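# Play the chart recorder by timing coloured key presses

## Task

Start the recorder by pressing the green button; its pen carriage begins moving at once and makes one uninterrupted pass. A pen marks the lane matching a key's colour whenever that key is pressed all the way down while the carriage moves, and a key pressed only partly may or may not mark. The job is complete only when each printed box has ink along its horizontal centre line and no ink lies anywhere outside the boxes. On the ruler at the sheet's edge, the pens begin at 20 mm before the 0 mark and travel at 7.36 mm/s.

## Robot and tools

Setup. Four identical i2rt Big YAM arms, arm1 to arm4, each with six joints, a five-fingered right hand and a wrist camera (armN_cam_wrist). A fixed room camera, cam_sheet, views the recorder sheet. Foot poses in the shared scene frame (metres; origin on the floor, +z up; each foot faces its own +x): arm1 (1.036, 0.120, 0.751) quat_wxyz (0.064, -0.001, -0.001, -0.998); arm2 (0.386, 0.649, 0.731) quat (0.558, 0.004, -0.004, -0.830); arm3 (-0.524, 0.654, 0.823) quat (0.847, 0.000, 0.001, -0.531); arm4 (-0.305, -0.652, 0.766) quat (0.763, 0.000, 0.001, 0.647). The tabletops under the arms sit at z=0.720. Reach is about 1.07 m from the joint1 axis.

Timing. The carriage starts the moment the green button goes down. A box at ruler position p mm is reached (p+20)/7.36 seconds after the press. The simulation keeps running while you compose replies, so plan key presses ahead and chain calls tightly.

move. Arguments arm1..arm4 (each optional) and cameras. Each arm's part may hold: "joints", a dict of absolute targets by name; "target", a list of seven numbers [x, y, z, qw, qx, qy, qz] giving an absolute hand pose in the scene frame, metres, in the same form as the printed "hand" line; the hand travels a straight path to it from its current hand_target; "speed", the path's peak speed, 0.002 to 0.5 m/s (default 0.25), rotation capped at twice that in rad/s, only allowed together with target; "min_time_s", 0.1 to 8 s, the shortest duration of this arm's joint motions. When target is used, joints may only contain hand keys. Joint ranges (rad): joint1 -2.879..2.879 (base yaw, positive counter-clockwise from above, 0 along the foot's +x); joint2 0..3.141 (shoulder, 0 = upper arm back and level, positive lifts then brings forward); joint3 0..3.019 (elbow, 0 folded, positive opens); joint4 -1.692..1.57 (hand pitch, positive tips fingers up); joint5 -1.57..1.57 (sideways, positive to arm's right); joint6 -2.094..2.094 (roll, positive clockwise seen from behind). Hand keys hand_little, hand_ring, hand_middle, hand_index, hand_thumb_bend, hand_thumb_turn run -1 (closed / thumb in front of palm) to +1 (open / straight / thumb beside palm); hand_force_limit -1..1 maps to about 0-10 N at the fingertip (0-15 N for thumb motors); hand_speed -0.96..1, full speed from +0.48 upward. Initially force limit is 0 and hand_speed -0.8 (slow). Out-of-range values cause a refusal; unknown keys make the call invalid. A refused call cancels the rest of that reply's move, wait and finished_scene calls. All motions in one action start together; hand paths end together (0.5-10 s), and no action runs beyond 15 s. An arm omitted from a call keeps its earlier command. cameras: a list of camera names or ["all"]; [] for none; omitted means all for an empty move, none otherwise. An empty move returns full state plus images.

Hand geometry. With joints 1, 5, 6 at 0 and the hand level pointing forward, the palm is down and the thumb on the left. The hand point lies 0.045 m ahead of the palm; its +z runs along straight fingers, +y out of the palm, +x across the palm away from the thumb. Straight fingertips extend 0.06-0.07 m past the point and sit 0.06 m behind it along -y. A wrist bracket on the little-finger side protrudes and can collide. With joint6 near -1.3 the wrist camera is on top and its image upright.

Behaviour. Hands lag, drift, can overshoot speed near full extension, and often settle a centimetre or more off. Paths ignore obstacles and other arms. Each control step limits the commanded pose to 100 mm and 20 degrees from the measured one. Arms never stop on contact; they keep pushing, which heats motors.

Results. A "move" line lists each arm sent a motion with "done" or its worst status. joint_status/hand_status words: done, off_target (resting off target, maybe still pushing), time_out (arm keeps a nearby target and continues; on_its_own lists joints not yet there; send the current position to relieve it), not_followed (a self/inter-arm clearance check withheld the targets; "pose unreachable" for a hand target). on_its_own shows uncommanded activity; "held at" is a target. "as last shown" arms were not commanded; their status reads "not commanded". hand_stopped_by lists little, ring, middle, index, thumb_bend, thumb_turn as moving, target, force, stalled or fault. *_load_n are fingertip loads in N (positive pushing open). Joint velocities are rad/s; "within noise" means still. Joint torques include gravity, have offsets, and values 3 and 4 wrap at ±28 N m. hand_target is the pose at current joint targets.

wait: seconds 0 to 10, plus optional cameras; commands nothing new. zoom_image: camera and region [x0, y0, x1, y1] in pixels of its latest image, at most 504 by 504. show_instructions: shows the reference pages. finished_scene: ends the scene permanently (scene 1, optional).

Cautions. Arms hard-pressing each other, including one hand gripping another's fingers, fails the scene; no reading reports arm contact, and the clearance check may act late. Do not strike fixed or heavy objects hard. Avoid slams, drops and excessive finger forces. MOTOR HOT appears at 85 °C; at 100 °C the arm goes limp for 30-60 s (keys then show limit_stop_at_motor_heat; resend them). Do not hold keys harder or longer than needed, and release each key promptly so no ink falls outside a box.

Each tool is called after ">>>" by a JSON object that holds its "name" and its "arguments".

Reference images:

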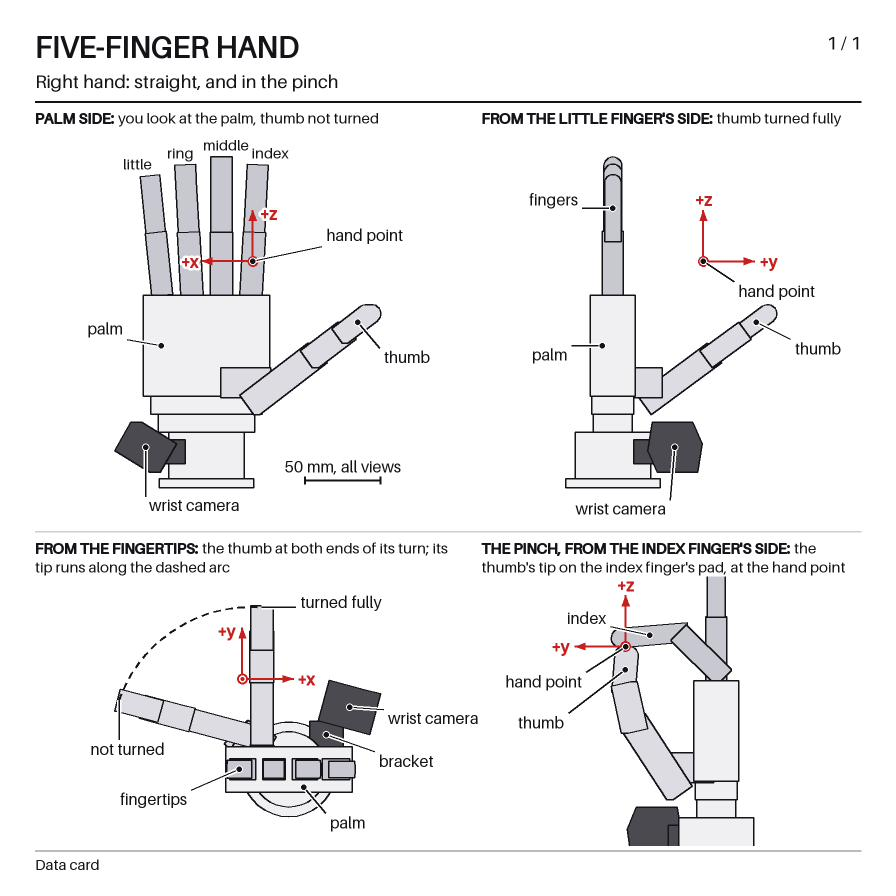

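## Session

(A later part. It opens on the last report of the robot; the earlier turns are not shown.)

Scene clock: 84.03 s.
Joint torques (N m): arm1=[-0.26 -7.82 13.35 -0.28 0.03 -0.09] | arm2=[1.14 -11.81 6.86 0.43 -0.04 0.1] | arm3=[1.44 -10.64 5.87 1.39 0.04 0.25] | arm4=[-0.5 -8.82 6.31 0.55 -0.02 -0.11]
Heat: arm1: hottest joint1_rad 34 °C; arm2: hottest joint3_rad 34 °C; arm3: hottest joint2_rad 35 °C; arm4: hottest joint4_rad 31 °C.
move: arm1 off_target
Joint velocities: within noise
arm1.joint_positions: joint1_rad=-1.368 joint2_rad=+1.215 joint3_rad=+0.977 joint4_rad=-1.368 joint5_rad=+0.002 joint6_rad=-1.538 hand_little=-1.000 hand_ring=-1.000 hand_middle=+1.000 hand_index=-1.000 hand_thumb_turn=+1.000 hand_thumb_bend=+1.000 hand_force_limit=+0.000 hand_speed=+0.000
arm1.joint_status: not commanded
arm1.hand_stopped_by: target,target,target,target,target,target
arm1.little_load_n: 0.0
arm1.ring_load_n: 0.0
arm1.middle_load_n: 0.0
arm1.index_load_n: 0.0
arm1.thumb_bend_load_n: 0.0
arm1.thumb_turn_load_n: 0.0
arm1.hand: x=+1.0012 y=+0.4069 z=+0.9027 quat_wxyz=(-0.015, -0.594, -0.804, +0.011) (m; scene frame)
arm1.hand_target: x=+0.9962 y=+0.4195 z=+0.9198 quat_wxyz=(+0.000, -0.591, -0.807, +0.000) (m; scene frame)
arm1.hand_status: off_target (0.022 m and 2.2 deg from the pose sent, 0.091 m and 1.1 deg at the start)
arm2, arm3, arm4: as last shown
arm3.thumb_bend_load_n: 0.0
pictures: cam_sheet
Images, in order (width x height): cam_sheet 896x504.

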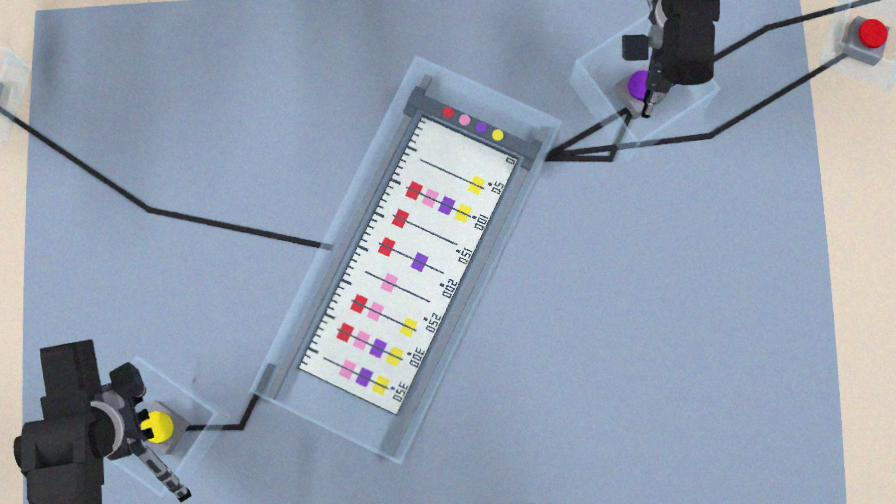

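>>> {"name": "move", "arguments": {"arm1": {"target": [0.6755, 0.3176, 0.95, 0, 0.191, 0.982, 0], "speed": 0.3}}}

>>> {"name": "move", "arguments": {"arm1": {"target": [0.6725, 0.319, 0.8598, 0.072, -0.191, -0.979, -0.011], "speed": 0.15}, "cameras": ["arm1_cam_wrist", "cam_sheet"]}}

>>> {"name": "zoom_image", "arguments": {"camera": "cam_sheet", "region": [400, 60, 580, 180]}}

>>> {"name": "zoom_image", "arguments": {"camera": "arm1_cam_wrist", "region": [180, 60, 340, 220]}}

Scene clock: 86.70 s.
Joint torques (N m): arm1=[-0.32 -9.93 14.02 -0.27 0.15 -0.18] | arm2=[1.26 -11.87 6.8 0.4 -0.03 0.06] | arm3=[1.55 -10.7 6.02 1.46 0.07 0.22] | arm4=[-0.5 -8.76 6.31 0.54 -0.03 -0.11]
Heat: arm1: hottest joint1_rad 34 °C; arm2: hottest joint3_rad 34 °C; arm3: hottest joint2_rad 35 °C; arm4: hottest joint4_rad 31 °C.
move: arm1 off_target
Joint velocities: within noise
arm1.joint_positions: joint1_rad=-0.483 joint2_rad=+1.464 joint3_rad=+1.317 joint4_rad=-1.436 joint5_rad=+0.000 joint6_rad=-1.521 hand_little=-1.000 hand_ring=-1.000 hand_middle=+1.000 hand_index=-1.000 hand_thumb_turn=+1.000 hand_thumb_bend=+1.000 hand_force_limit=+0.000 hand_speed=+0.000
arm1.joint_status: not commanded
arm1.hand_stopped_by: target,target,target,target,target,target
arm1.little_load_n: 0.0
arm1.ring_load_n: 0.0
arm1.middle_load_n: 0.0
arm1.index_load_n: 0.0
arm1.thumb_bend_load_n: 0.0
arm1.thumb_turn_load_n: 0.0
arm1.hand: x=+0.6911 y=+0.3110 z=+0.9414 quat_wxyz=(-0.005, -0.201, -0.980, +0.002) (m; scene frame)
arm1.hand_target: x=+0.6760 y=+0.3173 z=+0.9498 quat_wxyz=(+0.001, -0.191, -0.982, +0.000) (m; scene frame)
arm1.hand_status: off_target (0.019 m and 1.3 deg from the pose sent, 0.341 m and 50.9 deg at the start)
arm2, arm3, arm4: as last shown
arm2.thumb_bend_load_n: -0.5
arm3.ring_load_n: 0.5
arm4.middle_load_n: -0.5
pictures: none

Scene clock: 88.10 s.
Joint torques (N m): arm1=[-0.5 -12.34 8.05 1.24 0.09 -0.23] | arm2=[1.26 -11.52 6.8 0.43 -0.03 0.07] | arm3=[1.49 -10.99 5.83 1.51 -0.02 0.23] | arm4=[-0.44 -8.82 6.31 0.55 -0.02 -0.11]
Heat: arm1: hottest joint1_rad 34 °C; arm2: hottest joint3_rad 34 °C; arm3: hottest joint2_rad 35 °C; arm4: hottest joint4_rad 31 °C.
move: arm1 done
Joint velocities: within noise
arm1.joint_positions: joint1_rad=-0.483 joint2_rad=+1.464 joint3_rad=+1.107 joint4_rad=-1.078 joint5_rad=+0.000 joint6_rad=-1.523 hand_little=-1.000 hand_ring=-1.000 hand_middle=+1.000 hand_index=-1.000 hand_thumb_turn=+1.000 hand_thumb_bend=+1.000 hand_force_limit=+0.000 hand_speed=+0.000
arm1.joint_status: not commanded
arm1.hand_stopped_by: target,target,target,target,target,target
arm1.little_load_n: 0.0
arm1.ring_load_n: 0.5
arm1.middle_load_n: 0.0
arm1.index_load_n: 0.0
arm1.thumb_bend_load_n: 0.0
arm1.thumb_turn_load_n: 0.0
arm1.hand: x=+0.6727 y=+0.3176 z=+0.8610 quat_wxyz=(+0.067, -0.199, -0.978, -0.009) (m; scene frame)
arm1.hand_target: x=+0.6726 y=+0.3189 z=+0.8598 quat_wxyz=(+0.072, -0.191, -0.979, -0.011) (m; scene frame)
arm1.hand_status: done (0.002 m and 1.2 deg from the pose sent, 0.084 m and 9.1 deg at the start)
arm2, arm3, arm4: as last shown
arm2.middle_load_n: 0.5
arm2.thumb_bend_load_n: 0.0
arm3.ring_load_n: 0.0
arm4.middle_load_n: 0.0
pictures: arm1_cam_wrist, cam_sheet
Images, in order (width x height): arm1_cam_wrist 672x504, cam_sheet 896x504.

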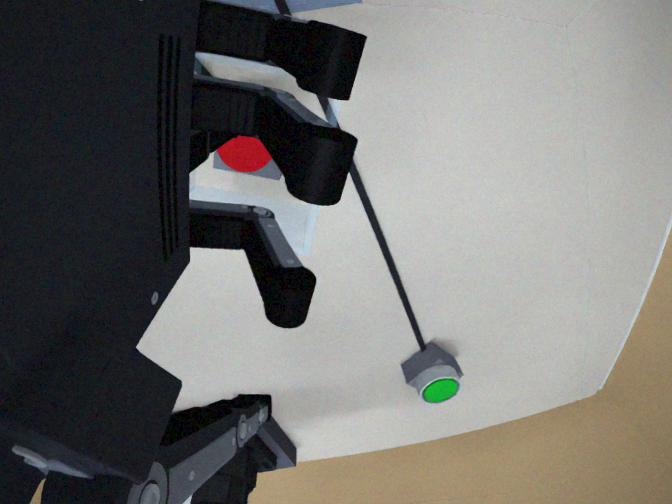

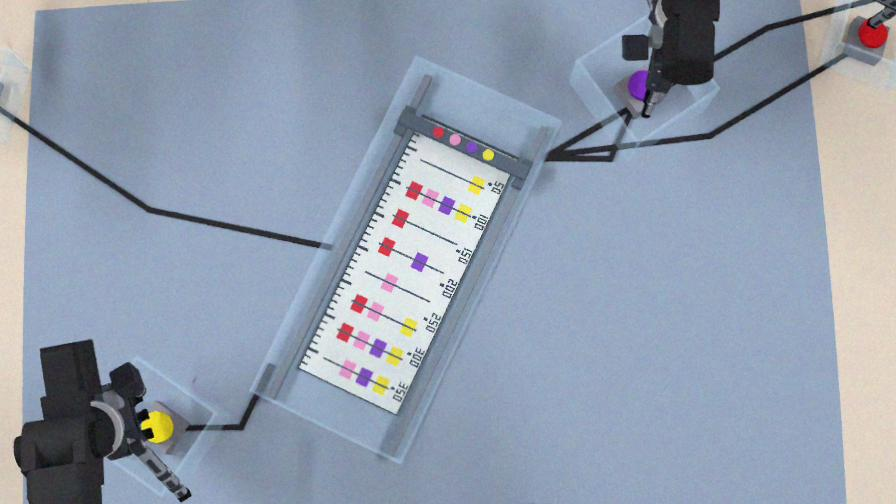

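Scaled by 2.800.

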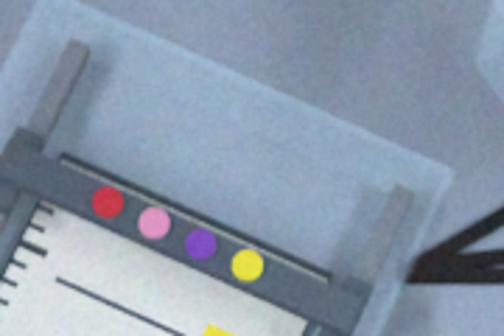

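Scaled by 3.150 from the camera's 672x504 image, which has a finer 960x720 frame.

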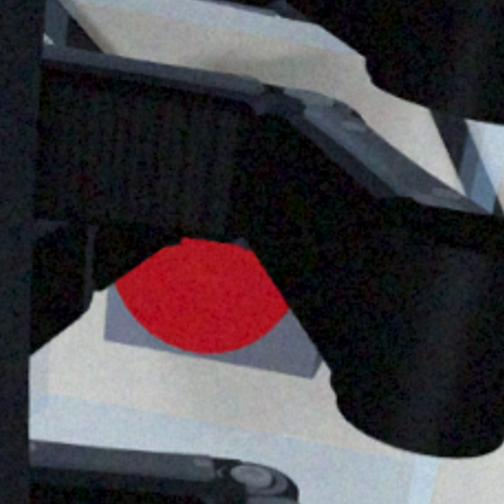

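>>> {"name": "wait", "arguments": {"seconds": 1.0, "cameras": []}}

Scene clock: 89.30 s.
Joint torques (N m): arm1=[-0.38 -12.34 8.02 1.28 0.09 -0.23] | arm2=[0.97 -11.63 6.82 0.38 -0.02 0.08] | arm3=[1.67 -11.22 6.06 1.37 0.02 0.22] | arm4=[-0.44 -8.76 6.3 0.51 -0.03 -0.11]
Heat: arm1: hottest joint1_rad 34 °C; arm2: hottest joint3_rad 34 °C; arm3: hottest joint2_rad 35 °C; arm4: hottest joint4_rad 31 °C.
Joint velocities: within noise
arm1.joint_positions: joint1_rad=-0.483 joint2_rad=+1.464 joint3_rad=+1.107 joint4_rad=-1.078 joint5_rad=+0.000 joint6_rad=-1.523 hand_little=-1.000 hand_ring=-1.000 hand_middle=+1.000 hand_index=-1.000 hand_thumb_turn=+1.000 hand_thumb_bend=+1.000 hand_force_limit=+0.000 hand_speed=+0.000
arm1.joint_status: not commanded
arm1.hand_stopped_by: target,target,target,target,target,target
arm1.little_load_n: 0.0
arm1.ring_load_n: 0.5
arm1.middle_load_n: 0.0
arm1.index_load_n: 0.0
arm1.thumb_bend_load_n: 0.0
arm1.thumb_turn_load_n: 0.0
arm1.hand: x=+0.6727 y=+0.3176 z=+0.8610 quat_wxyz=(+0.067, -0.199, -0.978, -0.009) (m; scene frame)
arm1.hand_target: x=+0.6726 y=+0.3189 z=+0.8598 quat_wxyz=(+0.072, -0.191, -0.979, -0.011) (m; scene frame)
arm1.hand_status: done (0.002 m and 1.2 deg from the pose sent, 0.084 m and 9.1 deg at the start)
arm2.joint_positions: joint1_rad=+0.240 joint2_rad=+1.486 joint3_rad=+1.210 joint4_rad=-1.151 joint5_rad=+0.015 joint6_rad=-1.449 hand_little=+1.000 hand_ring=+1.000 hand_middle=+1.000 hand_index=+1.000 hand_thumb_turn=+1.000 hand_thumb_bend=+1.000 hand_force_limit=+0.000 hand_speed=-0.800
arm2.joint_status: not commanded
arm2.hand_stopped_by: target,target,target,target,target,target
arm2.little_load_n: 0.0
arm2.ring_load_n: 0.0
arm2.middle_load_n: 0.0
arm2.index_load_n: 0.0
arm2.thumb_bend_load_n: 0.0
arm2.thumb_turn_load_n: 0.0
arm2.hand: x=+0.2636 y=+0.2370 z=+0.8697 quat_wxyz=(+0.052, +0.604, -0.794, +0.049) (m; scene frame)
arm2.hand_target: x=+0.2671 y=+0.2336 z=+0.8763 quat_wxyz=(+0.061, +0.601, -0.795, +0.061) (m; scene frame)
arm2.hand_status: not commanded
arm3.joint_positions: joint1_rad=-0.675 joint2_rad=+1.510 joint3_rad=+0.987 joint4_rad=-0.860 joint5_rad=-0.003 joint6_rad=-1.426 hand_little=-1.000 hand_ring=+1.000 hand_middle=+1.000 hand_index=+1.000 hand_thumb_turn=+1.000 hand_thumb_bend=+1.000 hand_force_limit=+0.000 hand_speed=+0.000
arm3.joint_status: not commanded
arm3.hand_stopped_by: target,target,target,target,target,target
arm3.little_load_n: 0.0
arm3.ring_load_n: 0.0
arm3.middle_load_n: 0.0
arm3.index_load_n: 0.0
arm3.thumb_bend_load_n: 0.0
arm3.thumb_turn_load_n: 0.0
arm3.hand: x=-0.6680 y=+0.2673 z=+0.8733 quat_wxyz=(+0.068, +0.563, -0.821, +0.064) (m; scene frame)
arm3.hand_target: x=-0.6620 y=+0.2684 z=+0.8696 quat_wxyz=(+0.067, +0.564, -0.821, +0.064) (m; scene frame)
arm3.hand_status: not commanded
arm4.joint_positions: joint1_rad=+0.303 joint2_rad=+1.463 joint3_rad=+1.059 joint4_rad=-1.008 joint5_rad=+0.004 joint6_rad=-1.680 hand_little=+1.000 hand_ring=+1.000 hand_middle=+1.000 hand_index=+1.000 hand_thumb_turn=+1.000 hand_thumb_bend=+1.000 hand_force_limit=+0.000 hand_speed=-0.800
arm4.joint_status: not commanded
arm4.hand_stopped_by: target,target,target,target,target,target
arm4.little_load_n: 0.0
arm4.ring_load_n: 0.0
arm4.middle_load_n: 0.0
arm4.index_load_n: 0.0
arm4.thumb_bend_load_n: 0.0
arm4.thumb_turn_load_n: 0.0
arm4.hand: x=-0.2987 y=-0.2284 z=+0.8612 quat_wxyz=(-0.056, +0.612, +0.787, +0.056) (m; scene frame)
arm4.hand_target: x=-0.2929 y=-0.2293 z=+0.8585 quat_wxyz=(-0.057, +0.612, +0.787, +0.057) (m; scene frame)
arm4.hand_status: not commanded
wait: 1.00 s; at rest by 0.07 s
pictures: none
No camera images: "cameras" was empty.

>>> {"name": "wait", "arguments": {"seconds": 2.35, "cameras": []}}

>>> {"name": "move", "arguments": {"arm4": {"joints": {"joint2_rad": 1.59}, "min_time_s": 0.6}}}

>>> {"name": "wait", "arguments": {"seconds": 0.35, "cameras": []}}

>>> {"name": "move", "arguments": {"arm4": {"joints": {"joint2_rad": 1.46}, "min_time_s": 0.5}, "cameras": ["cam_sheet"]}}

>>> {"name": "zoom_image", "arguments": {"camera": "cam_sheet", "region": [370, 150, 520, 250]}}

Scene clock: 91.87 s.
Joint torques (N m): arm1=[-0.5 -12.28 8.06 1.26 0.09 -0.23] | arm2=[1.03 -11.52 6.8 0.4 -0.05 0.1] | arm3=[1.49 -10.87 6.13 1.25 0 0.2] | arm4=[-0.5 -8.7 6.28 0.53 -0.02 -0.11]
Heat: arm1: hottest joint1_rad 34 °C; arm2: hottest joint3_rad 34 °C; arm3: hottest joint2_rad 35 °C; arm4: hottest joint4_rad 31 °C.
Joint velocities: within noise
arm1.joint_positions: joint1_rad=-0.483 joint2_rad=+1.464 joint3_rad=+1.107 joint4_rad=-1.078 joint5_rad=+0.000 joint6_rad=-1.523 hand_little=-1.000 hand_ring=-1.000 hand_middle=+1.000 hand_index=-1.000 hand_thumb_turn=+1.000 hand_thumb_bend=+1.000 hand_force_limit=+0.000 hand_speed=+0.000
arm1.joint_status: not commanded
arm1.hand_stopped_by: target,target,target,target,target,target
arm1.little_load_n: 0.0
arm1.ring_load_n: 0.0
arm1.middle_load_n: 0.0
arm1.index_load_n: 0.5
arm1.thumb_bend_load_n: 0.0
arm1.thumb_turn_load_n: 0.0
arm1.hand: x=+0.6727 y=+0.3176 z=+0.8610 quat_wxyz=(+0.067, -0.199, -0.978, -0.009) (m; scene frame)
arm1.hand_target: x=+0.6726 y=+0.3189 z=+0.8598 quat_wxyz=(+0.072, -0.191, -0.979, -0.011) (m; scene frame)
arm1.hand_status: done (0.002 m and 1.2 deg from the pose sent, 0.084 m and 9.1 deg at the start)
arm2.joint_positions: joint1_rad=+0.240 joint2_rad=+1.486 joint3_rad=+1.210 joint4_rad=-1.151 joint5_rad=+0.015 joint6_rad=-1.449 hand_little=+1.000 hand_ring=+1.000 hand_middle=+1.000 hand_index=+1.000 hand_thumb_turn=+1.000 hand_thumb_bend=+1.000 hand_force_limit=+0.000 hand_speed=-0.800
arm2.joint_status: not commanded
arm2.hand_stopped_by: target,target,target,target,target,target
arm2.little_load_n: 0.0
arm2.ring_load_n: 0.0
arm2.middle_load_n: 0.0
arm2.index_load_n: 0.0
arm2.thumb_bend_load_n: 0.0
arm2.thumb_turn_load_n: 0.0
arm2.hand: x=+0.2636 y=+0.2370 z=+0.8697 quat_wxyz=(+0.052, +0.604, -0.794, +0.049) (m; scene frame)
arm2.hand_target: x=+0.2671 y=+0.2336 z=+0.8763 quat_wxyz=(+0.061, +0.601, -0.795, +0.061) (m; scene frame)
arm2.hand_status: not commanded
arm3.joint_positions: joint1_rad=-0.675 joint2_rad=+1.510 joint3_rad=+0.987 joint4_rad=-0.860 joint5_rad=-0.003 joint6_rad=-1.426 hand_little=-1.000 hand_ring=+1.000 hand_middle=+1.000 hand_index=+1.000 hand_thumb_turn=+1.000 hand_thumb_bend=+1.000 hand_force_limit=+0.000 hand_speed=+0.000
arm3.joint_status: not commanded
arm3.hand_stopped_by: target,target,target,target,target,target
arm3.little_load_n: 0.0
arm3.ring_load_n: 0.0
arm3.middle_load_n: 0.0
arm3.index_load_n: 0.0
arm3.thumb_bend_load_n: 0.0
arm3.thumb_turn_load_n: 0.0
arm3.hand: x=-0.6680 y=+0.2673 z=+0.8733 quat_wxyz=(+0.068, +0.563, -0.821, +0.064) (m; scene frame)
arm3.hand_target: x=-0.6620 y=+0.2684 z=+0.8696 quat_wxyz=(+0.067, +0.564, -0.821, +0.064) (m; scene frame)
arm3.hand_status: not commanded
arm4.joint_positions: joint1_rad=+0.303 joint2_rad=+1.463 joint3_rad=+1.059 joint4_rad=-1.008 joint5_rad=+0.004 joint6_rad=-1.680 hand_little=+1.000 hand_ring=+1.000 hand_middle=+1.000 hand_index=+1.000 hand_thumb_turn=+1.000 hand_thumb_bend=+1.000 hand_force_limit=+0.000 hand_speed=-0.800
arm4.joint_status: not commanded
arm4.hand_stopped_by: target,target,target,target,target,target
arm4.little_load_n: 0.0
arm4.ring_load_n: 0.0
arm4.middle_load_n: 0.0
arm4.index_load_n: 0.0
arm4.thumb_bend_load_n: 0.0
arm4.thumb_turn_load_n: 0.0
arm4.hand: x=-0.2987 y=-0.2284 z=+0.8612 quat_wxyz=(-0.056, +0.612, +0.787, +0.056) (m; scene frame)
arm4.hand_target: x=-0.2929 y=-0.2293 z=+0.8585 quat_wxyz=(-0.057, +0.612, +0.787, +0.057) (m; scene frame)
arm4.hand_status: not commanded
wait: 2.37 s; at rest by 0.07 s
pictures: none
No camera images: "cameras" was empty.

Scene clock: 92.77 s.
Joint torques (N m): arm1=[-0.56 -12.4 8.02 1.26 0.09 -0.23] | arm2=[1.49 -11.58 6.79 0.4 -0.04 0.08] | arm3=[1.08 -11.11 6.08 1.46 0 0.22] | arm4=[-0.5 -5.42 5.87 0.32 -0.02 -0.11]
Heat: arm1: hottest joint1_rad 34 °C; arm2: hottest joint3_rad 34 °C; arm3: hottest joint2_rad 35 °C; arm4: hottest joint4_rad 31 °C.
move: arm4 done
Joint velocities: within noise
arm1, arm2, arm3: as last shown
arm1.index_load_n: 0.0
arm3.ring_load_n: -0.5
arm4.joint_positions: joint1_rad=+0.303 joint2_rad=+1.537 joint3_rad=+1.061 joint4_rad=-1.006 joint5_rad=+0.004 joint6_rad=-1.680 hand_little=+1.000 hand_ring=+1.000 hand_middle=+1.000 hand_index=+1.000 hand_thumb_turn=+1.000 hand_thumb_bend=+1.000 hand_force_limit=+0.000 hand_speed=-0.800
arm4.joint_status: all done
arm4.hand_stopped_by: target,target,target,target,target,target
arm4.little_load_n: 0.0
arm4.ring_load_n: 0.0
arm4.middle_load_n: 0.0
arm4.index_load_n: 0.0
arm4.thumb_bend_load_n: 0.0
arm4.thumb_turn_load_n: 0.0
arm4.hand: x=-0.2985 y=-0.2306 z=+0.8326 quat_wxyz=(-0.031, +0.614, +0.788, +0.031) (m; scene frame)
arm4.hand_target: x=-0.2920 y=-0.2374 z=+0.8074 quat_wxyz=(-0.011, +0.614, +0.790, +0.011) (m; scene frame)
arm4.hand_status: not commanded
pictures: none

Scene clock: 93.13 s.
Joint torques (N m): arm1=[-0.38 -12.22 8.03 1.26 0.08 -0.22] | arm2=[0.97 -11.63 6.8 0.46 -0.04 0.09] | arm3=[1.61 -11.52 6.06 1.42 0 0.18] | arm4=[-0.5 -5.42 5.83 0.32 -0.03 -0.11]
Heat: arm1: hottest joint1_rad 34 °C; arm2: hottest joint3_rad 34 °C; arm3: hottest joint2_rad 35 °C; arm4: hottest joint4_rad 31 °C.
Joint velocities: within noise
arm1.joint_positions: joint1_rad=-0.483 joint2_rad=+1.464 joint3_rad=+1.107 joint4_rad=-1.078 joint5_rad=+0.000 joint6_rad=-1.523 hand_little=-1.000 hand_ring=-1.000 hand_middle=+1.000 hand_index=-1.000 hand_thumb_turn=+1.000 hand_thumb_bend=+1.000 hand_force_limit=+0.000 hand_speed=+0.000
arm1.joint_status: not commanded
arm1.hand_stopped_by: target,target,target,target,target,target
arm1.little_load_n: 0.0
arm1.ring_load_n: 0.0
arm1.middle_load_n: 0.0
arm1.index_load_n: 0.0
arm1.thumb_bend_load_n: 0.0
arm1.thumb_turn_load_n: 0.0
arm1.hand: x=+0.6727 y=+0.3176 z=+0.8610 quat_wxyz=(+0.067, -0.199, -0.978, -0.009) (m; scene frame)
arm1.hand_target: x=+0.6726 y=+0.3189 z=+0.8598 quat_wxyz=(+0.072, -0.191, -0.979, -0.011) (m; scene frame)
arm1.hand_status: not commanded
arm2.joint_positions: joint1_rad=+0.240 joint2_rad=+1.486 joint3_rad=+1.210 joint4_rad=-1.151 joint5_rad=+0.015 joint6_rad=-1.449 hand_little=+1.000 hand_ring=+1.000 hand_middle=+1.000 hand_index=+1.000 hand_thumb_turn=+1.000 hand_thumb_bend=+1.000 hand_force_limit=+0.000 hand_speed=-0.800
arm2.joint_status: not commanded
arm2.hand_stopped_by: target,target,target,target,target,target
arm2.little_load_n: 0.0
arm2.ring_load_n: 0.0
arm2.middle_load_n: 0.0
arm2.index_load_n: 0.0
arm2.thumb_bend_load_n: 0.0
arm2.thumb_turn_load_n: 0.0
arm2.hand: x=+0.2636 y=+0.2370 z=+0.8697 quat_wxyz=(+0.052, +0.604, -0.794, +0.049) (m; scene frame)
arm2.hand_target: x=+0.2671 y=+0.2336 z=+0.8763 quat_wxyz=(+0.061, +0.601, -0.795, +0.061) (m; scene frame)
arm2.hand_status: not commanded
arm3.joint_positions: joint1_rad=-0.675 joint2_rad=+1.510 joint3_rad=+0.987 joint4_rad=-0.860 joint5_rad=-0.003 joint6_rad=-1.426 hand_little=-1.000 hand_ring=+1.000 hand_middle=+1.000 hand_index=+1.000 hand_thumb_turn=+1.000 hand_thumb_bend=+1.000 hand_force_limit=+0.000 hand_speed=+0.000
arm3.joint_status: not commanded
arm3.hand_stopped_by: target,target,target,target,target,target
arm3.little_load_n: 0.0
arm3.ring_load_n: 0.0
arm3.middle_load_n: 0.0
arm3.index_load_n: 0.0
arm3.thumb_bend_load_n: 0.0
arm3.thumb_turn_load_n: 0.0
arm3.hand: x=-0.6680 y=+0.2673 z=+0.8733 quat_wxyz=(+0.068, +0.563, -0.821, +0.064) (m; scene frame)
arm3.hand_target: x=-0.6620 y=+0.2684 z=+0.8696 quat_wxyz=(+0.067, +0.564, -0.821, +0.064) (m; scene frame)
arm3.hand_status: not commanded
arm4.joint_positions: joint1_rad=+0.303 joint2_rad=+1.537 joint3_rad=+1.061 joint4_rad=-1.006 joint5_rad=+0.004 joint6_rad=-1.680 hand_little=+1.000 hand_ring=+1.000 hand_middle=+1.000 hand_index=+1.000 hand_thumb_turn=+1.000 hand_thumb_bend=+1.000 hand_force_limit=+0.000 hand_speed=-0.800
arm4.joint_status: all done
arm4.hand_stopped_by: target,target,target,target,target,target
arm4.little_load_n: 0.0
arm4.ring_load_n: 0.0
arm4.middle_load_n: 0.0
arm4.index_load_n: 0.0
arm4.thumb_bend_load_n: 0.0
arm4.thumb_turn_load_n: 0.0
arm4.hand: x=-0.2985 y=-0.2306 z=+0.8326 quat_wxyz=(-0.031, +0.614, +0.788, +0.031) (m; scene frame)
arm4.hand_target: x=-0.2920 y=-0.2374 z=+0.8074 quat_wxyz=(-0.011, +0.614, +0.790, +0.011) (m; scene frame)
arm4.hand_status: not commanded
wait: 0.37 s; at rest by 0.27 s
pictures: none
No camera images: "cameras" was empty.

Scene clock: 94.13 s.
Joint torques (N m): arm1=[-0.56 -12.45 8.03 1.28 0.09 -0.22] | arm2=[1.14 -11.81 6.86 0.38 -0.02 0.08] | arm3=[2.08 -10.87 5.98 1.52 0.03 0.24] | arm4=[-0.44 -8.76 6.3 0.44 -0.02 -0.11]
Heat: arm1: hottest joint1_rad 34 °C; arm2: hottest joint2_rad 34 °C; arm3: hottest joint2_rad 35 °C; arm4: hottest joint4_rad 31 °C.
move: arm4 done
Joint velocities: within noise
arm1, arm2, arm3: as last shown
arm4.joint_positions: joint1_rad=+0.303 joint2_rad=+1.463 joint3_rad=+1.059 joint4_rad=-1.005 joint5_rad=+0.004 joint6_rad=-1.680 hand_little=+1.000 hand_ring=+1.000 hand_middle=+1.000 hand_index=+1.000 hand_thumb_turn=+1.000 hand_thumb_bend=+1.000 hand_force_limit=+0.000 hand_speed=-0.800
arm4.joint_status: all done
arm4.hand_stopped_by: target,target,target,target,target,target
arm4.little_load_n: 0.0
arm4.ring_load_n: 0.0
arm4.middle_load_n: 0.0
arm4.index_load_n: 0.0
arm4.thumb_bend_load_n: 0.0
arm4.thumb_turn_load_n: 0.0
arm4.hand: x=-0.2988 y=-0.2276 z=+0.8613 quat_wxyz=(-0.057, +0.612, +0.786, +0.057) (m; scene frame)
arm4.hand_target: x=-0.2929 y=-0.2292 z=+0.8585 quat_wxyz=(-0.057, +0.612, +0.787, +0.057) (m; scene frame)
arm4.hand_status: not commanded
pictures: cam_sheet
Images, in order (width x height): cam_sheet 896x504.

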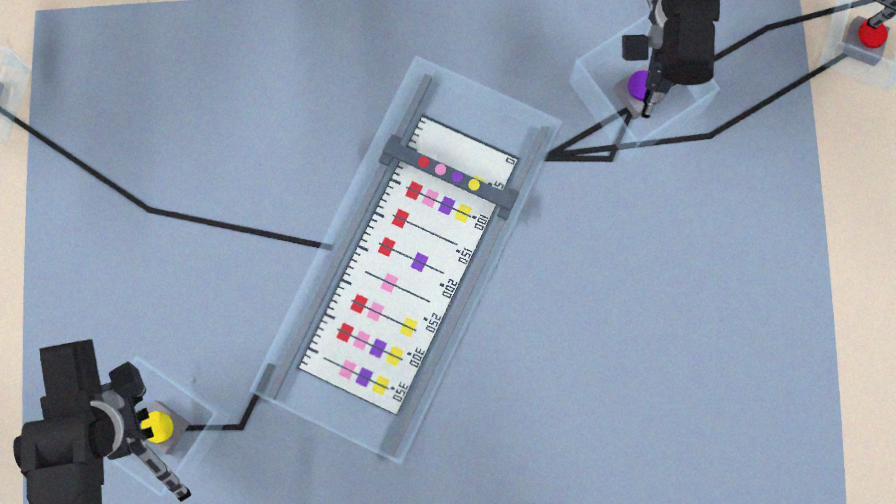

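Scaled by 3.360.

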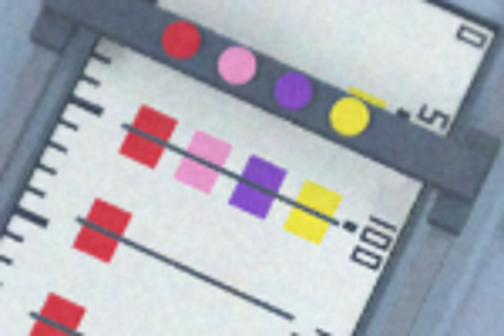

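>>> {"name": "wait", "arguments": {"seconds": 1.3, "cameras": ["cam_sheet"]}}

>>> {"name": "zoom_image", "arguments": {"camera": "cam_sheet", "region": [430, 150, 520, 210]}}

Scene clock: 95.57 s.
Joint torques (N m): arm1=[-0.44 -12.34 8.02 1.26 0.09 -0.23] | arm2=[1.03 -11.75 6.89 0.42 -0.03 0.08] | arm3=[1.38 -11.16 5.91 1.37 0.02 0.23] | arm4=[-0.56 -8.76 6.32 0.46 -0.02 -0.11]
Heat: arm1: hottest joint1_rad 34 °C; arm2: hottest joint2_rad 34 °C; arm3: hottest joint2_rad 35 °C; arm4: hottest joint4_rad 31 °C.
Joint velocities: within noise
arm1.joint_positions: joint1_rad=-0.483 joint2_rad=+1.464 joint3_rad=+1.107 joint4_rad=-1.078 joint5_rad=+0.000 joint6_rad=-1.523 hand_little=-1.000 hand_ring=-1.000 hand_middle=+1.000 hand_index=-1.000 hand_thumb_turn=+1.000 hand_thumb_bend=+1.000 hand_force_limit=+0.000 hand_speed=+0.000
arm1.joint_status: not commanded
arm1.hand_stopped_by: target,target,target,target,target,target
arm1.little_load_n: 0.0
arm1.ring_load_n: 0.0
arm1.middle_load_n: 0.0
arm1.index_load_n: 0.0
arm1.thumb_bend_load_n: 0.0
arm1.thumb_turn_load_n: 0.0
arm1.hand: x=+0.6727 y=+0.3176 z=+0.8610 quat_wxyz=(+0.067, -0.199, -0.978, -0.009) (m; scene frame)
arm1.hand_target: x=+0.6726 y=+0.3189 z=+0.8598 quat_wxyz=(+0.072, -0.191, -0.979, -0.011) (m; scene frame)
arm1.hand_status: not commanded
arm2.joint_positions: joint1_rad=+0.240 joint2_rad=+1.486 joint3_rad=+1.210 joint4_rad=-1.151 joint5_rad=+0.015 joint6_rad=-1.449 hand_little=+1.000 hand_ring=+1.000 hand_middle=+1.000 hand_index=+1.000 hand_thumb_turn=+1.000 hand_thumb_bend=+1.000 hand_force_limit=+0.000 hand_speed=-0.800
arm2.joint_status: not commanded
arm2.hand_stopped_by: target,target,target,target,target,target
arm2.little_load_n: 0.0
arm2.ring_load_n: 0.0
arm2.middle_load_n: 0.0
arm2.index_load_n: 0.0
arm2.thumb_bend_load_n: 0.0
arm2.thumb_turn_load_n: 0.0
arm2.hand: x=+0.2636 y=+0.2370 z=+0.8697 quat_wxyz=(+0.052, +0.604, -0.794, +0.049) (m; scene frame)
arm2.hand_target: x=+0.2671 y=+0.2336 z=+0.8763 quat_wxyz=(+0.061, +0.601, -0.795, +0.061) (m; scene frame)
arm2.hand_status: not commanded
arm3.joint_positions: joint1_rad=-0.675 joint2_rad=+1.510 joint3_rad=+0.987 joint4_rad=-0.860 joint5_rad=-0.003 joint6_rad=-1.426 hand_little=-1.000 hand_ring=+1.000 hand_middle=+1.000 hand_index=+1.000 hand_thumb_turn=+1.000 hand_thumb_bend=+1.000 hand_force_limit=+0.000 hand_speed=+0.000
arm3.joint_status: not commanded
arm3.hand_stopped_by: target,target,target,target,target,target
arm3.little_load_n: 0.0
arm3.ring_load_n: 0.0
arm3.middle_load_n: 0.0
arm3.index_load_n: -0.5
arm3.thumb_bend_load_n: 0.0
arm3.thumb_turn_load_n: 0.0
arm3.hand: x=-0.6680 y=+0.2673 z=+0.8733 quat_wxyz=(+0.068, +0.563, -0.821, +0.064) (m; scene frame)
arm3.hand_target: x=-0.6620 y=+0.2684 z=+0.8696 quat_wxyz=(+0.067, +0.564, -0.821, +0.064) (m; scene frame)
arm3.hand_status: not commanded
arm4.joint_positions: joint1_rad=+0.303 joint2_rad=+1.463 joint3_rad=+1.059 joint4_rad=-1.005 joint5_rad=+0.004 joint6_rad=-1.680 hand_little=+1.000 hand_ring=+1.000 hand_middle=+1.000 hand_index=+1.000 hand_thumb_turn=+1.000 hand_thumb_bend=+1.000 hand_force_limit=+0.000 hand_speed=-0.800
arm4.joint_status: all done
arm4.hand_stopped_by: target,target,target,target,target,target
arm4.little_load_n: 0.0
arm4.ring_load_n: 0.0
arm4.middle_load_n: 0.0
arm4.index_load_n: -0.5
arm4.thumb_bend_load_n: 0.0
arm4.thumb_turn_load_n: 0.0
arm4.hand: x=-0.2988 y=-0.2276 z=+0.8613 quat_wxyz=(-0.057, +0.612, +0.786, +0.057) (m; scene frame)
arm4.hand_target: x=-0.2929 y=-0.2292 z=+0.8585 quat_wxyz=(-0.057, +0.612, +0.787, +0.057) (m; scene frame)
arm4.hand_status: not commanded
wait: 1.30 s; at rest by 0.13 s
pictures: cam_sheet
Images, in order (width x height): cam_sheet 896x504.

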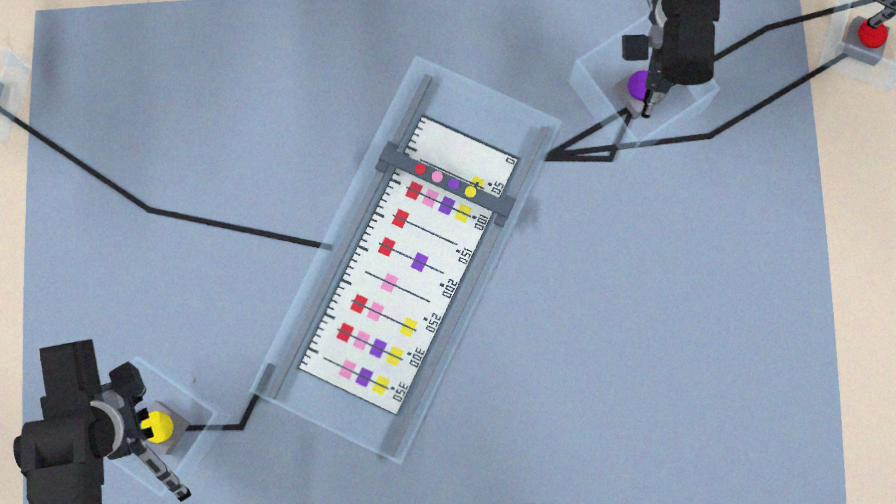

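Scaled by 5.600.

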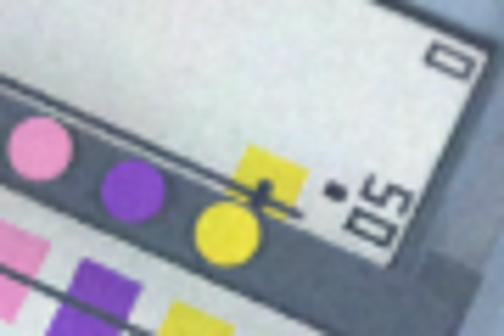

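>>> {"name": "wait", "arguments": {"seconds": 1.7, "cameras": []}}

>>> {"name": "move", "arguments": {"arm1": {"joints": {"joint2_rad": 1.60}, "min_time_s": 0.6}, "arm2": {"joints": {"joint2_rad": 1.615}, "min_time_s": 0.6}, "arm3": {"joints": {"joint2_rad": 1.665}, "min_time_s": 0.6}, "arm4": {"joints": {"joint2_rad": 1.59}, "min_time_s": 0.6}}}

>>> {"name": "wait", "arguments": {"seconds": 0.35, "cameras": []}}

>>> {"name": "move", "arguments": {"arm1": {"joints": {"joint2_rad": 1.46}, "min_time_s": 0.5}, "arm2": {"joints": {"joint2_rad": 1.47}, "min_time_s": 0.5}, "arm3": {"joints": {"joint2_rad": 1.51}, "min_time_s": 0.5}, "arm4": {"joints": {"joint2_rad": 1.46}, "min_time_s": 0.5}, "cameras": ["cam_sheet"]}}

>>> {"name": "zoom_image", "arguments": {"camera": "cam_sheet", "region": [430, 150, 520, 210]}}

Scene clock: 97.73 s.
Joint torques (N m): arm1=[-0.56 -12.28 8.03 1.25 0.09 -0.22] | arm2=[1.08 -11.4 6.86 0.38 -0.03 0.09] | arm3=[1.61 -11.11 6.04 1.36 0.08 0.22] | arm4=[-0.5 -8.82 6.28 0.44 -0.02 -0.11]
Heat: arm1: hottest joint1_rad 34 °C; arm2: hottest joint2_rad 34 °C; arm3: hottest joint2_rad 35 °C; arm4: hottest joint4_rad 31 °C.
Joint velocities: within noise
arm1.joint_positions: joint1_rad=-0.483 joint2_rad=+1.464 joint3_rad=+1.107 joint4_rad=-1.078 joint5_rad=+0.000 joint6_rad=-1.523 hand_little=-1.000 hand_ring=-1.000 hand_middle=+1.000 hand_index=-1.000 hand_thumb_turn=+1.000 hand_thumb_bend=+1.000 hand_force_limit=+0.000 hand_speed=+0.000
arm1.joint_status: not commanded
arm1.hand_stopped_by: target,target,target,target,target,target
arm1.little_load_n: 0.0
arm1.ring_load_n: 0.0
arm1.middle_load_n: 0.0
arm1.index_load_n: 0.0
arm1.thumb_bend_load_n: 0.0
arm1.thumb_turn_load_n: 0.0
arm1.hand: x=+0.6727 y=+0.3176 z=+0.8610 quat_wxyz=(+0.067, -0.199, -0.978, -0.009) (m; scene frame)
arm1.hand_target: x=+0.6726 y=+0.3189 z=+0.8598 quat_wxyz=(+0.072, -0.191, -0.979, -0.011) (m; scene frame)
arm1.hand_status: not commanded
arm2.joint_positions: joint1_rad=+0.240 joint2_rad=+1.486 joint3_rad=+1.210 joint4_rad=-1.151 joint5_rad=+0.015 joint6_rad=-1.449 hand_little=+1.000 hand_ring=+1.000 hand_middle=+1.000 hand_index=+1.000 hand_thumb_turn=+1.000 hand_thumb_bend=+1.000 hand_force_limit=+0.000 hand_speed=-0.800
arm2.joint_status: not commanded
arm2.hand_stopped_by: target,target,target,target,target,target
arm2.little_load_n: 0.0
arm2.ring_load_n: 0.0
arm2.middle_load_n: 0.0
arm2.index_load_n: 0.0
arm2.thumb_bend_load_n: 0.0
arm2.thumb_turn_load_n: 0.0
arm2.hand: x=+0.2636 y=+0.2370 z=+0.8697 quat_wxyz=(+0.052, +0.604, -0.794, +0.049) (m; scene frame)
arm2.hand_target: x=+0.2671 y=+0.2336 z=+0.8763 quat_wxyz=(+0.061, +0.601, -0.795, +0.061) (m; scene frame)
arm2.hand_status: not commanded
arm3.joint_positions: joint1_rad=-0.675 joint2_rad=+1.510 joint3_rad=+0.987 joint4_rad=-0.860 joint5_rad=-0.003 joint6_rad=-1.426 hand_little=-1.000 hand_ring=+1.000 hand_middle=+1.000 hand_index=+1.000 hand_thumb_turn=+1.000 hand_thumb_bend=+1.000 hand_force_limit=+0.000 hand_speed=+0.000
arm3.joint_status: not commanded
arm3.hand_stopped_by: target,target,target,target,target,target
arm3.little_load_n: 0.5
arm3.ring_load_n: 0.0
arm3.middle_load_n: 0.0
arm3.index_load_n: 0.0
arm3.thumb_bend_load_n: 0.0
arm3.thumb_turn_load_n: 0.0
arm3.hand: x=-0.6680 y=+0.2673 z=+0.8733 quat_wxyz=(+0.068, +0.563, -0.821, +0.064) (m; scene frame)
arm3.hand_target: x=-0.6620 y=+0.2684 z=+0.8696 quat_wxyz=(+0.067, +0.564, -0.821, +0.064) (m; scene frame)
arm3.hand_status: not commanded
arm4.joint_positions: joint1_rad=+0.303 joint2_rad=+1.463 joint3_rad=+1.059 joint4_rad=-1.005 joint5_rad=+0.004 joint6_rad=-1.680 hand_little=+1.000 hand_ring=+1.000 hand_middle=+1.000 hand_index=+1.000 hand_thumb_turn=+1.000 hand_thumb_bend=+1.000 hand_force_limit=+0.000 hand_speed=-0.800
arm4.joint_status: all done
arm4.hand_stopped_by: target,target,target,target,target,target
arm4.little_load_n: 0.0
arm4.ring_load_n: 0.0
arm4.middle_load_n: 0.0
arm4.index_load_n: 0.0
arm4.thumb_bend_load_n: 0.0
arm4.thumb_turn_load_n: 0.0
arm4.hand: x=-0.2988 y=-0.2276 z=+0.8613 quat_wxyz=(-0.057, +0.612, +0.786, +0.057) (m; scene frame)
arm4.hand_target: x=-0.2929 y=-0.2292 z=+0.8585 quat_wxyz=(-0.057, +0.612, +0.787, +0.057) (m; scene frame)
arm4.hand_status: not commanded
wait: 1.70 s; at rest from the start
pictures: none
No camera images: "cameras" was empty.

Scene clock: 98.67 s.
Joint torques (N m): arm1=[-0.44 -8 7.31 1.05 0.09 -0.22] | arm2=[1.14 -7.3 6.13 0.36 -0.04 0.08] | arm3=[1.49 -7.3 5.16 1.05 0.02 0.19] | arm4=[-0.44 -5.48 5.83 0.24 -0.02 -0.11]
Heat: arm1: hottest joint1_rad 34 °C; arm2: hottest joint3_rad 34 °C; arm3: hottest joint2_rad 35 °C; arm4: hottest joint4_rad 31 °C.
move: arm1 done; arm2 done; arm3 done; arm4 done
Joint velocities: within noise
arm1.joint_positions: joint1_rad=-0.483 joint2_rad=+1.543 joint3_rad=+1.111 joint4_rad=-1.076 joint5_rad=+0.000 joint6_rad=-1.524 hand_little=-1.000 hand_ring=-1.000 hand_middle=+1.000 hand_index=-1.000 hand_thumb_turn=+1.000 hand_thumb_bend=+1.000 hand_force_limit=+0.000 hand_speed=+0.000
arm1.joint_status: all done
arm1.hand_stopped_by: target,target,target,target,target,target
arm1.little_load_n: 0.0
arm1.ring_load_n: 0.0
arm1.middle_load_n: 0.0
arm1.index_load_n: 0.5
arm1.thumb_bend_load_n: 0.0
arm1.thumb_turn_load_n: 0.0
arm1.hand: x=+0.6731 y=+0.3174 z=+0.8318 quat_wxyz=(+0.031, -0.199, -0.979, -0.003) (m; scene frame)
arm1.hand_target: x=+0.6788 y=+0.3165 z=+0.8051 quat_wxyz=(+0.002, -0.191, -0.982, +0.000) (m; scene frame)
arm1.hand_status: not commanded
arm2.joint_positions: joint1_rad=+0.240 joint2_rad=+1.559 joint3_rad=+1.216 joint4_rad=-1.151 joint5_rad=+0.014 joint6_rad=-1.449 hand_little=+1.000 hand_ring=+1.000 hand_middle=+1.000 hand_index=+1.000 hand_thumb_turn=+1.000 hand_thumb_bend=+1.000 hand_force_limit=+0.000 hand_speed=-0.800
arm2.joint_status: all done
arm2.hand_stopped_by: target,target,target,target,target,target
arm2.little_load_n: 0.0
arm2.ring_load_n: 0.0
arm2.middle_load_n: -0.5
arm2.index_load_n: 0.0
arm2.thumb_bend_load_n: 0.0
arm2.thumb_turn_load_n: 0.0
arm2.hand: x=+0.2638 y=+0.2352 z=+0.8423 quat_wxyz=(+0.028, +0.605, -0.795, +0.026) (m; scene frame)
arm2.hand_target: x=+0.2681 y=+0.2355 z=+0.8173 quat_wxyz=(+0.010, +0.604, -0.797, +0.010) (m; scene frame)
arm2.hand_status: not commanded
arm3.joint_positions: joint1_rad=-0.675 joint2_rad=+1.610 joint3_rad=+0.990 joint4_rad=-0.857 joint5_rad=-0.003 joint6_rad=-1.426 hand_little=-1.000 hand_ring=+1.000 hand_middle=+1.000 hand_index=+1.000 hand_thumb_turn=+1.000 hand_thumb_bend=+1.000 hand_force_limit=+0.000 hand_speed=+0.000
arm3.joint_status: all done
arm3.hand_stopped_by: target,target,target,target,target,target
arm3.little_load_n: 0.5
arm3.ring_load_n: 0.0
arm3.middle_load_n: -0.5
arm3.index_load_n: 0.0
arm3.thumb_bend_load_n: 0.0
arm3.thumb_turn_load_n: 0.0
arm3.hand: x=-0.6664 y=+0.2747 z=+0.8360 quat_wxyz=(+0.034, +0.565, -0.824, +0.032) (m; scene frame)
arm3.hand_target: x=-0.6585 y=+0.2854 z=+0.8115 quat_wxyz=(+0.011, +0.566, -0.824, +0.011) (m; scene frame)
arm3.hand_status: not commanded
arm4.joint_positions: joint1_rad=+0.303 joint2_rad=+1.537 joint3_rad=+1.061 joint4_rad=-1.004 joint5_rad=+0.004 joint6_rad=-1.680 hand_little=+1.000 hand_ring=+1.000 hand_middle=+1.000 hand_index=+1.000 hand_thumb_turn=+1.000 hand_thumb_bend=+1.000 hand_force_limit=+0.000 hand_speed=-0.800
arm4.joint_status: all done
arm4.hand_stopped_by: target,target,target,target,target,target
arm4.little_load_n: -0.5
arm4.ring_load_n: 0.0
arm4.middle_load_n: 0.0
arm4.index_load_n: 0.0
arm4.thumb_bend_load_n: 0.0
arm4.thumb_turn_load_n: 0.0
arm4.hand: x=-0.2985 y=-0.2301 z=+0.8326 quat_wxyz=(-0.032, +0.614, +0.788, +0.032) (m; scene frame)
arm4.hand_target: x=-0.2920 y=-0.2375 z=+0.8075 quat_wxyz=(-0.011, +0.614, +0.790, +0.011) (m; scene frame)
arm4.hand_status: not commanded
pictures: none

Scene clock: 99.03 s.
Joint torques (N m): arm1=[-0.44 -8.35 7.21 1.06 0.09 -0.21] | arm2=[1.26 -7.47 6.08 0.29 -0.03 0.09] | arm3=[1.67 -7.36 5.2 1.05 0.03 0.23] | arm4=[-0.44 -5.42 5.82 0.25 -0.02 -0.11]
Heat: arm1: hottest joint1_rad 34 °C; arm2: hottest joint3_rad 34 °C; arm3: hottest joint2_rad 35 °C; arm4: hottest joint4_rad 31 °C.
Joint velocities: within noise
arm1.joint_positions: joint1_rad=-0.483 joint2_rad=+1.543 joint3_rad=+1.111 joint4_rad=-1.076 joint5_rad=+0.000 joint6_rad=-1.524 hand_little=-1.000 hand_ring=-1.000 hand_middle=+1.000 hand_index=-1.000 hand_thumb_turn=+1.000 hand_thumb_bend=+1.000 hand_force_limit=+0.000 hand_speed=+0.000
arm1.joint_status: all done
arm1.hand_stopped_by: target,target,target,target,target,target
arm1.little_load_n: 0.0
arm1.ring_load_n: 0.0
arm1.middle_load_n: 0.0
arm1.index_load_n: 0.0
arm1.thumb_bend_load_n: 0.0
arm1.thumb_turn_load_n: 0.0
arm1.hand: x=+0.6731 y=+0.3174 z=+0.8318 quat_wxyz=(+0.031, -0.199, -0.979, -0.003) (m; scene frame)
arm1.hand_target: x=+0.6788 y=+0.3165 z=+0.8051 quat_wxyz=(+0.002, -0.191, -0.982, +0.000) (m; scene frame)
arm1.hand_status: not commanded
arm2.joint_positions: joint1_rad=+0.240 joint2_rad=+1.559 joint3_rad=+1.216 joint4_rad=-1.151 joint5_rad=+0.014 joint6_rad=-1.449 hand_little=+1.000 hand_ring=+1.000 hand_middle=+1.000 hand_index=+1.000 hand_thumb_turn=+1.000 hand_thumb_bend=+1.000 hand_force_limit=+0.000 hand_speed=-0.800
arm2.joint_status: all done
arm2.hand_stopped_by: target,target,target,target,target,target
arm2.little_load_n: 0.0
arm2.ring_load_n: 0.0
arm2.middle_load_n: 0.0
arm2.index_load_n: 0.0
arm2.thumb_bend_load_n: 0.0
arm2.thumb_turn_load_n: 0.0
arm2.hand: x=+0.2638 y=+0.2352 z=+0.8423 quat_wxyz=(+0.028, +0.605, -0.795, +0.026) (m; scene frame)
arm2.hand_target: x=+0.2681 y=+0.2355 z=+0.8173 quat_wxyz=(+0.010, +0.604, -0.797, +0.010) (m; scene frame)
arm2.hand_status: not commanded
arm3.joint_positions: joint1_rad=-0.675 joint2_rad=+1.610 joint3_rad=+0.990 joint4_rad=-0.857 joint5_rad=-0.003 joint6_rad=-1.426 hand_little=-1.000 hand_ring=+1.000 hand_middle=+1.000 hand_index=+1.000 hand_thumb_turn=+1.000 hand_thumb_bend=+1.000 hand_force_limit=+0.000 hand_speed=+0.000
arm3.joint_status: all done
arm3.hand_stopped_by: target,target,target,target,target,target
arm3.little_load_n: 0.0
arm3.ring_load_n: 0.0
arm3.middle_load_n: 0.0
arm3.index_load_n: 0.0
arm3.thumb_bend_load_n: 0.0
arm3.thumb_turn_load_n: 0.0
arm3.hand: x=-0.6664 y=+0.2747 z=+0.8360 quat_wxyz=(+0.034, +0.565, -0.824, +0.032) (m; scene frame)
arm3.hand_target: x=-0.6585 y=+0.2854 z=+0.8115 quat_wxyz=(+0.011, +0.566, -0.824, +0.011) (m; scene frame)
arm3.hand_status: not commanded
arm4.joint_positions: joint1_rad=+0.303 joint2_rad=+1.537 joint3_rad=+1.061 joint4_rad=-1.004 joint5_rad=+0.004 joint6_rad=-1.680 hand_little=+1.000 hand_ring=+1.000 hand_middle=+1.000 hand_index=+1.000 hand_thumb_turn=+1.000 hand_thumb_bend=+1.000 hand_force_limit=+0.000 hand_speed=-0.800
arm4.joint_status: all done
arm4.hand_stopped_by: target,target,target,target,target,target
arm4.little_load_n: 0.0
arm4.ring_load_n: 0.0
arm4.middle_load_n: 0.0
arm4.index_load_n: 0.0
arm4.thumb_bend_load_n: 0.0
arm4.thumb_turn_load_n: 0.0
arm4.hand: x=-0.2985 y=-0.2301 z=+0.8326 quat_wxyz=(-0.032, +0.614, +0.788, +0.032) (m; scene frame)
arm4.hand_target: x=-0.2920 y=-0.2375 z=+0.8075 quat_wxyz=(-0.011, +0.614, +0.790, +0.011) (m; scene frame)
arm4.hand_status: not commanded
wait: 0.37 s; at rest by 0.27 s
pictures: none
No camera images: "cameras" was empty.

Scene clock: 100.07 s.
Joint torques (N m): arm1=[-0.44 -12.4 8.24 1.18 0.09 -0.21] | arm2=[1.08 -11.75 6.79 0.35 -0.02 0.08] | arm3=[1.49 -11.05 5.89 1.4 0.05 0.23] | arm4=[-0.44 -8.82 6.27 0.36 -0.02 -0.11]
Heat: arm1: hottest joint1_rad 34 °C; arm2: hottest joint3_rad 34 °C; arm3: hottest joint2_rad 35 °C; arm4: hottest joint4_rad 31 °C.
move: arm1 done; arm2 done; arm3 done; arm4 done
Joint velocities: within noise
arm1.joint_positions: joint1_rad=-0.483 joint2_rad=+1.469 joint3_rad=+1.105 joint4_rad=-1.076 joint5_rad=+0.000 joint6_rad=-1.524 hand_little=-1.000 hand_ring=-1.000 hand_middle=+1.000 hand_index=-1.000 hand_thumb_turn=+1.000 hand_thumb_bend=+1.000 hand_force_limit=+0.000 hand_speed=+0.000
arm1.joint_status: all done
arm1.hand_stopped_by: target,target,target,target,target,target
arm1.little_load_n: 0.0
arm1.ring_load_n: 0.0
arm1.middle_load_n: 0.0
arm1.index_load_n: 0.0
arm1.thumb_bend_load_n: 0.0
arm1.thumb_turn_load_n: 0.0
arm1.hand: x=+0.6730 y=+0.3175 z=+0.8584 quat_wxyz=(+0.064, -0.199, -0.978, -0.008) (m; scene frame)
arm1.hand_target: x=+0.6725 y=+0.3190 z=+0.8590 quat_wxyz=(+0.071, -0.191, -0.979, -0.011) (m; scene frame)
arm1.hand_status: not commanded
arm2.joint_positions: joint1_rad=+0.240 joint2_rad=+1.486 joint3_rad=+1.210 joint4_rad=-1.151 joint5_rad=+0.014 joint6_rad=-1.449 hand_little=+1.000 hand_ring=+1.000 hand_middle=+1.000 hand_index=+1.000 hand_thumb_turn=+1.000 hand_thumb_bend=+1.000 hand_force_limit=+0.000 hand_speed=-0.800
arm2.joint_status: all done
arm2.hand_stopped_by: target,target,target,target,target,target
arm2.little_load_n: 0.5
arm2.ring_load_n: 0.0
arm2.middle_load_n: 0.0
arm2.index_load_n: 0.0
arm2.thumb_bend_load_n: 0.0
arm2.thumb_turn_load_n: 0.0
arm2.hand: x=+0.2637 y=+0.2369 z=+0.8697 quat_wxyz=(+0.052, +0.604, -0.794, +0.050) (m; scene frame)
arm2.hand_target: x=+0.2671 y=+0.2336 z=+0.8762 quat_wxyz=(+0.061, +0.601, -0.795, +0.061) (m; scene frame)
arm2.hand_status: not commanded
arm3.joint_positions: joint1_rad=-0.675 joint2_rad=+1.510 joint3_rad=+0.987 joint4_rad=-0.857 joint5_rad=-0.003 joint6_rad=-1.426 hand_little=-1.000 hand_ring=+1.000 hand_middle=+1.000 hand_index=+1.000 hand_thumb_turn=+1.000 hand_thumb_bend=+1.000 hand_force_limit=+0.000 hand_speed=+0.000
arm3.joint_status: all done
arm3.hand_stopped_by: target,target,target,target,target,target
arm3.little_load_n: 0.0
arm3.ring_load_n: 0.0
arm3.middle_load_n: 0.0
arm3.index_load_n: 0.0
arm3.thumb_bend_load_n: 0.0
arm3.thumb_turn_load_n: 0.0
arm3.hand: x=-0.6682 y=+0.2665 z=+0.8734 quat_wxyz=(+0.069, +0.563, -0.821, +0.065) (m; scene frame)
arm3.hand_target: x=-0.6620 y=+0.2684 z=+0.8696 quat_wxyz=(+0.067, +0.564, -0.821, +0.064) (m; scene frame)
arm3.hand_status: not commanded
arm4.joint_positions: joint1_rad=+0.303 joint2_rad=+1.463 joint3_rad=+1.059 joint4_rad=-1.003 joint5_rad=+0.004 joint6_rad=-1.680 hand_little=+1.000 hand_ring=+1.000 hand_middle=+1.000 hand_index=+1.000 hand_thumb_turn=+1.000 hand_thumb_bend=+1.000 hand_force_limit=+0.000 hand_speed=-0.800
arm4.joint_status: all done
arm4.hand_stopped_by: target,target,target,target,target,target
arm4.little_load_n: 0.0
arm4.ring_load_n: 0.5
arm4.middle_load_n: 0.0
arm4.index_load_n: 0.0
arm4.thumb_bend_load_n: 0.0
arm4.thumb_turn_load_n: 0.0
arm4.hand: x=-0.2989 y=-0.2271 z=+0.8613 quat_wxyz=(-0.058, +0.612, +0.786, +0.057) (m; scene frame)
arm4.hand_target: x=-0.2929 y=-0.2293 z=+0.8585 quat_wxyz=(-0.057, +0.612, +0.787, +0.057) (m; scene frame)
arm4.hand_status: not commanded
pictures: cam_sheet
Images, in order (width x height): cam_sheet 896x504.

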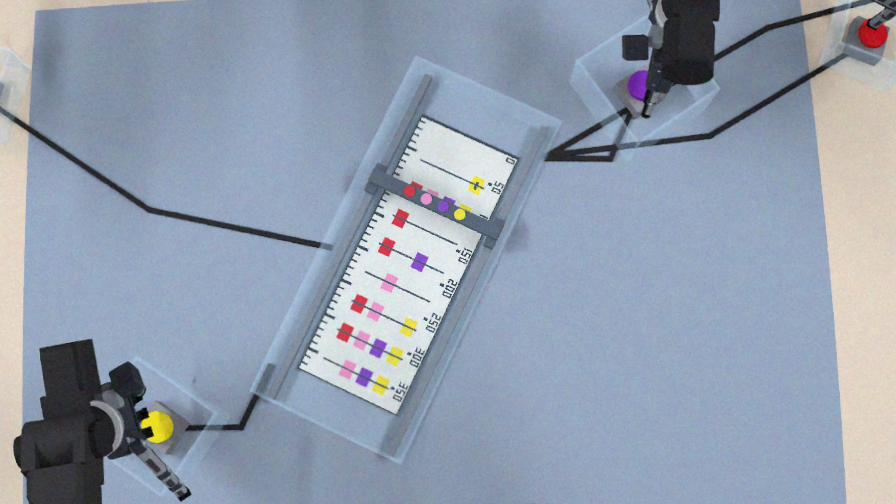

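Scaled by 5.600.

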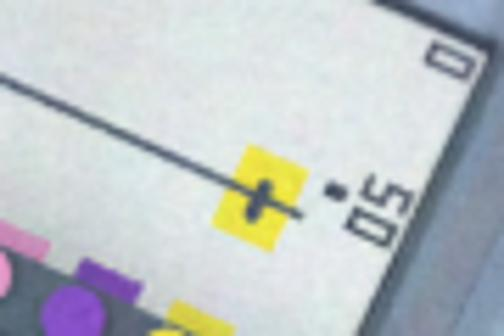

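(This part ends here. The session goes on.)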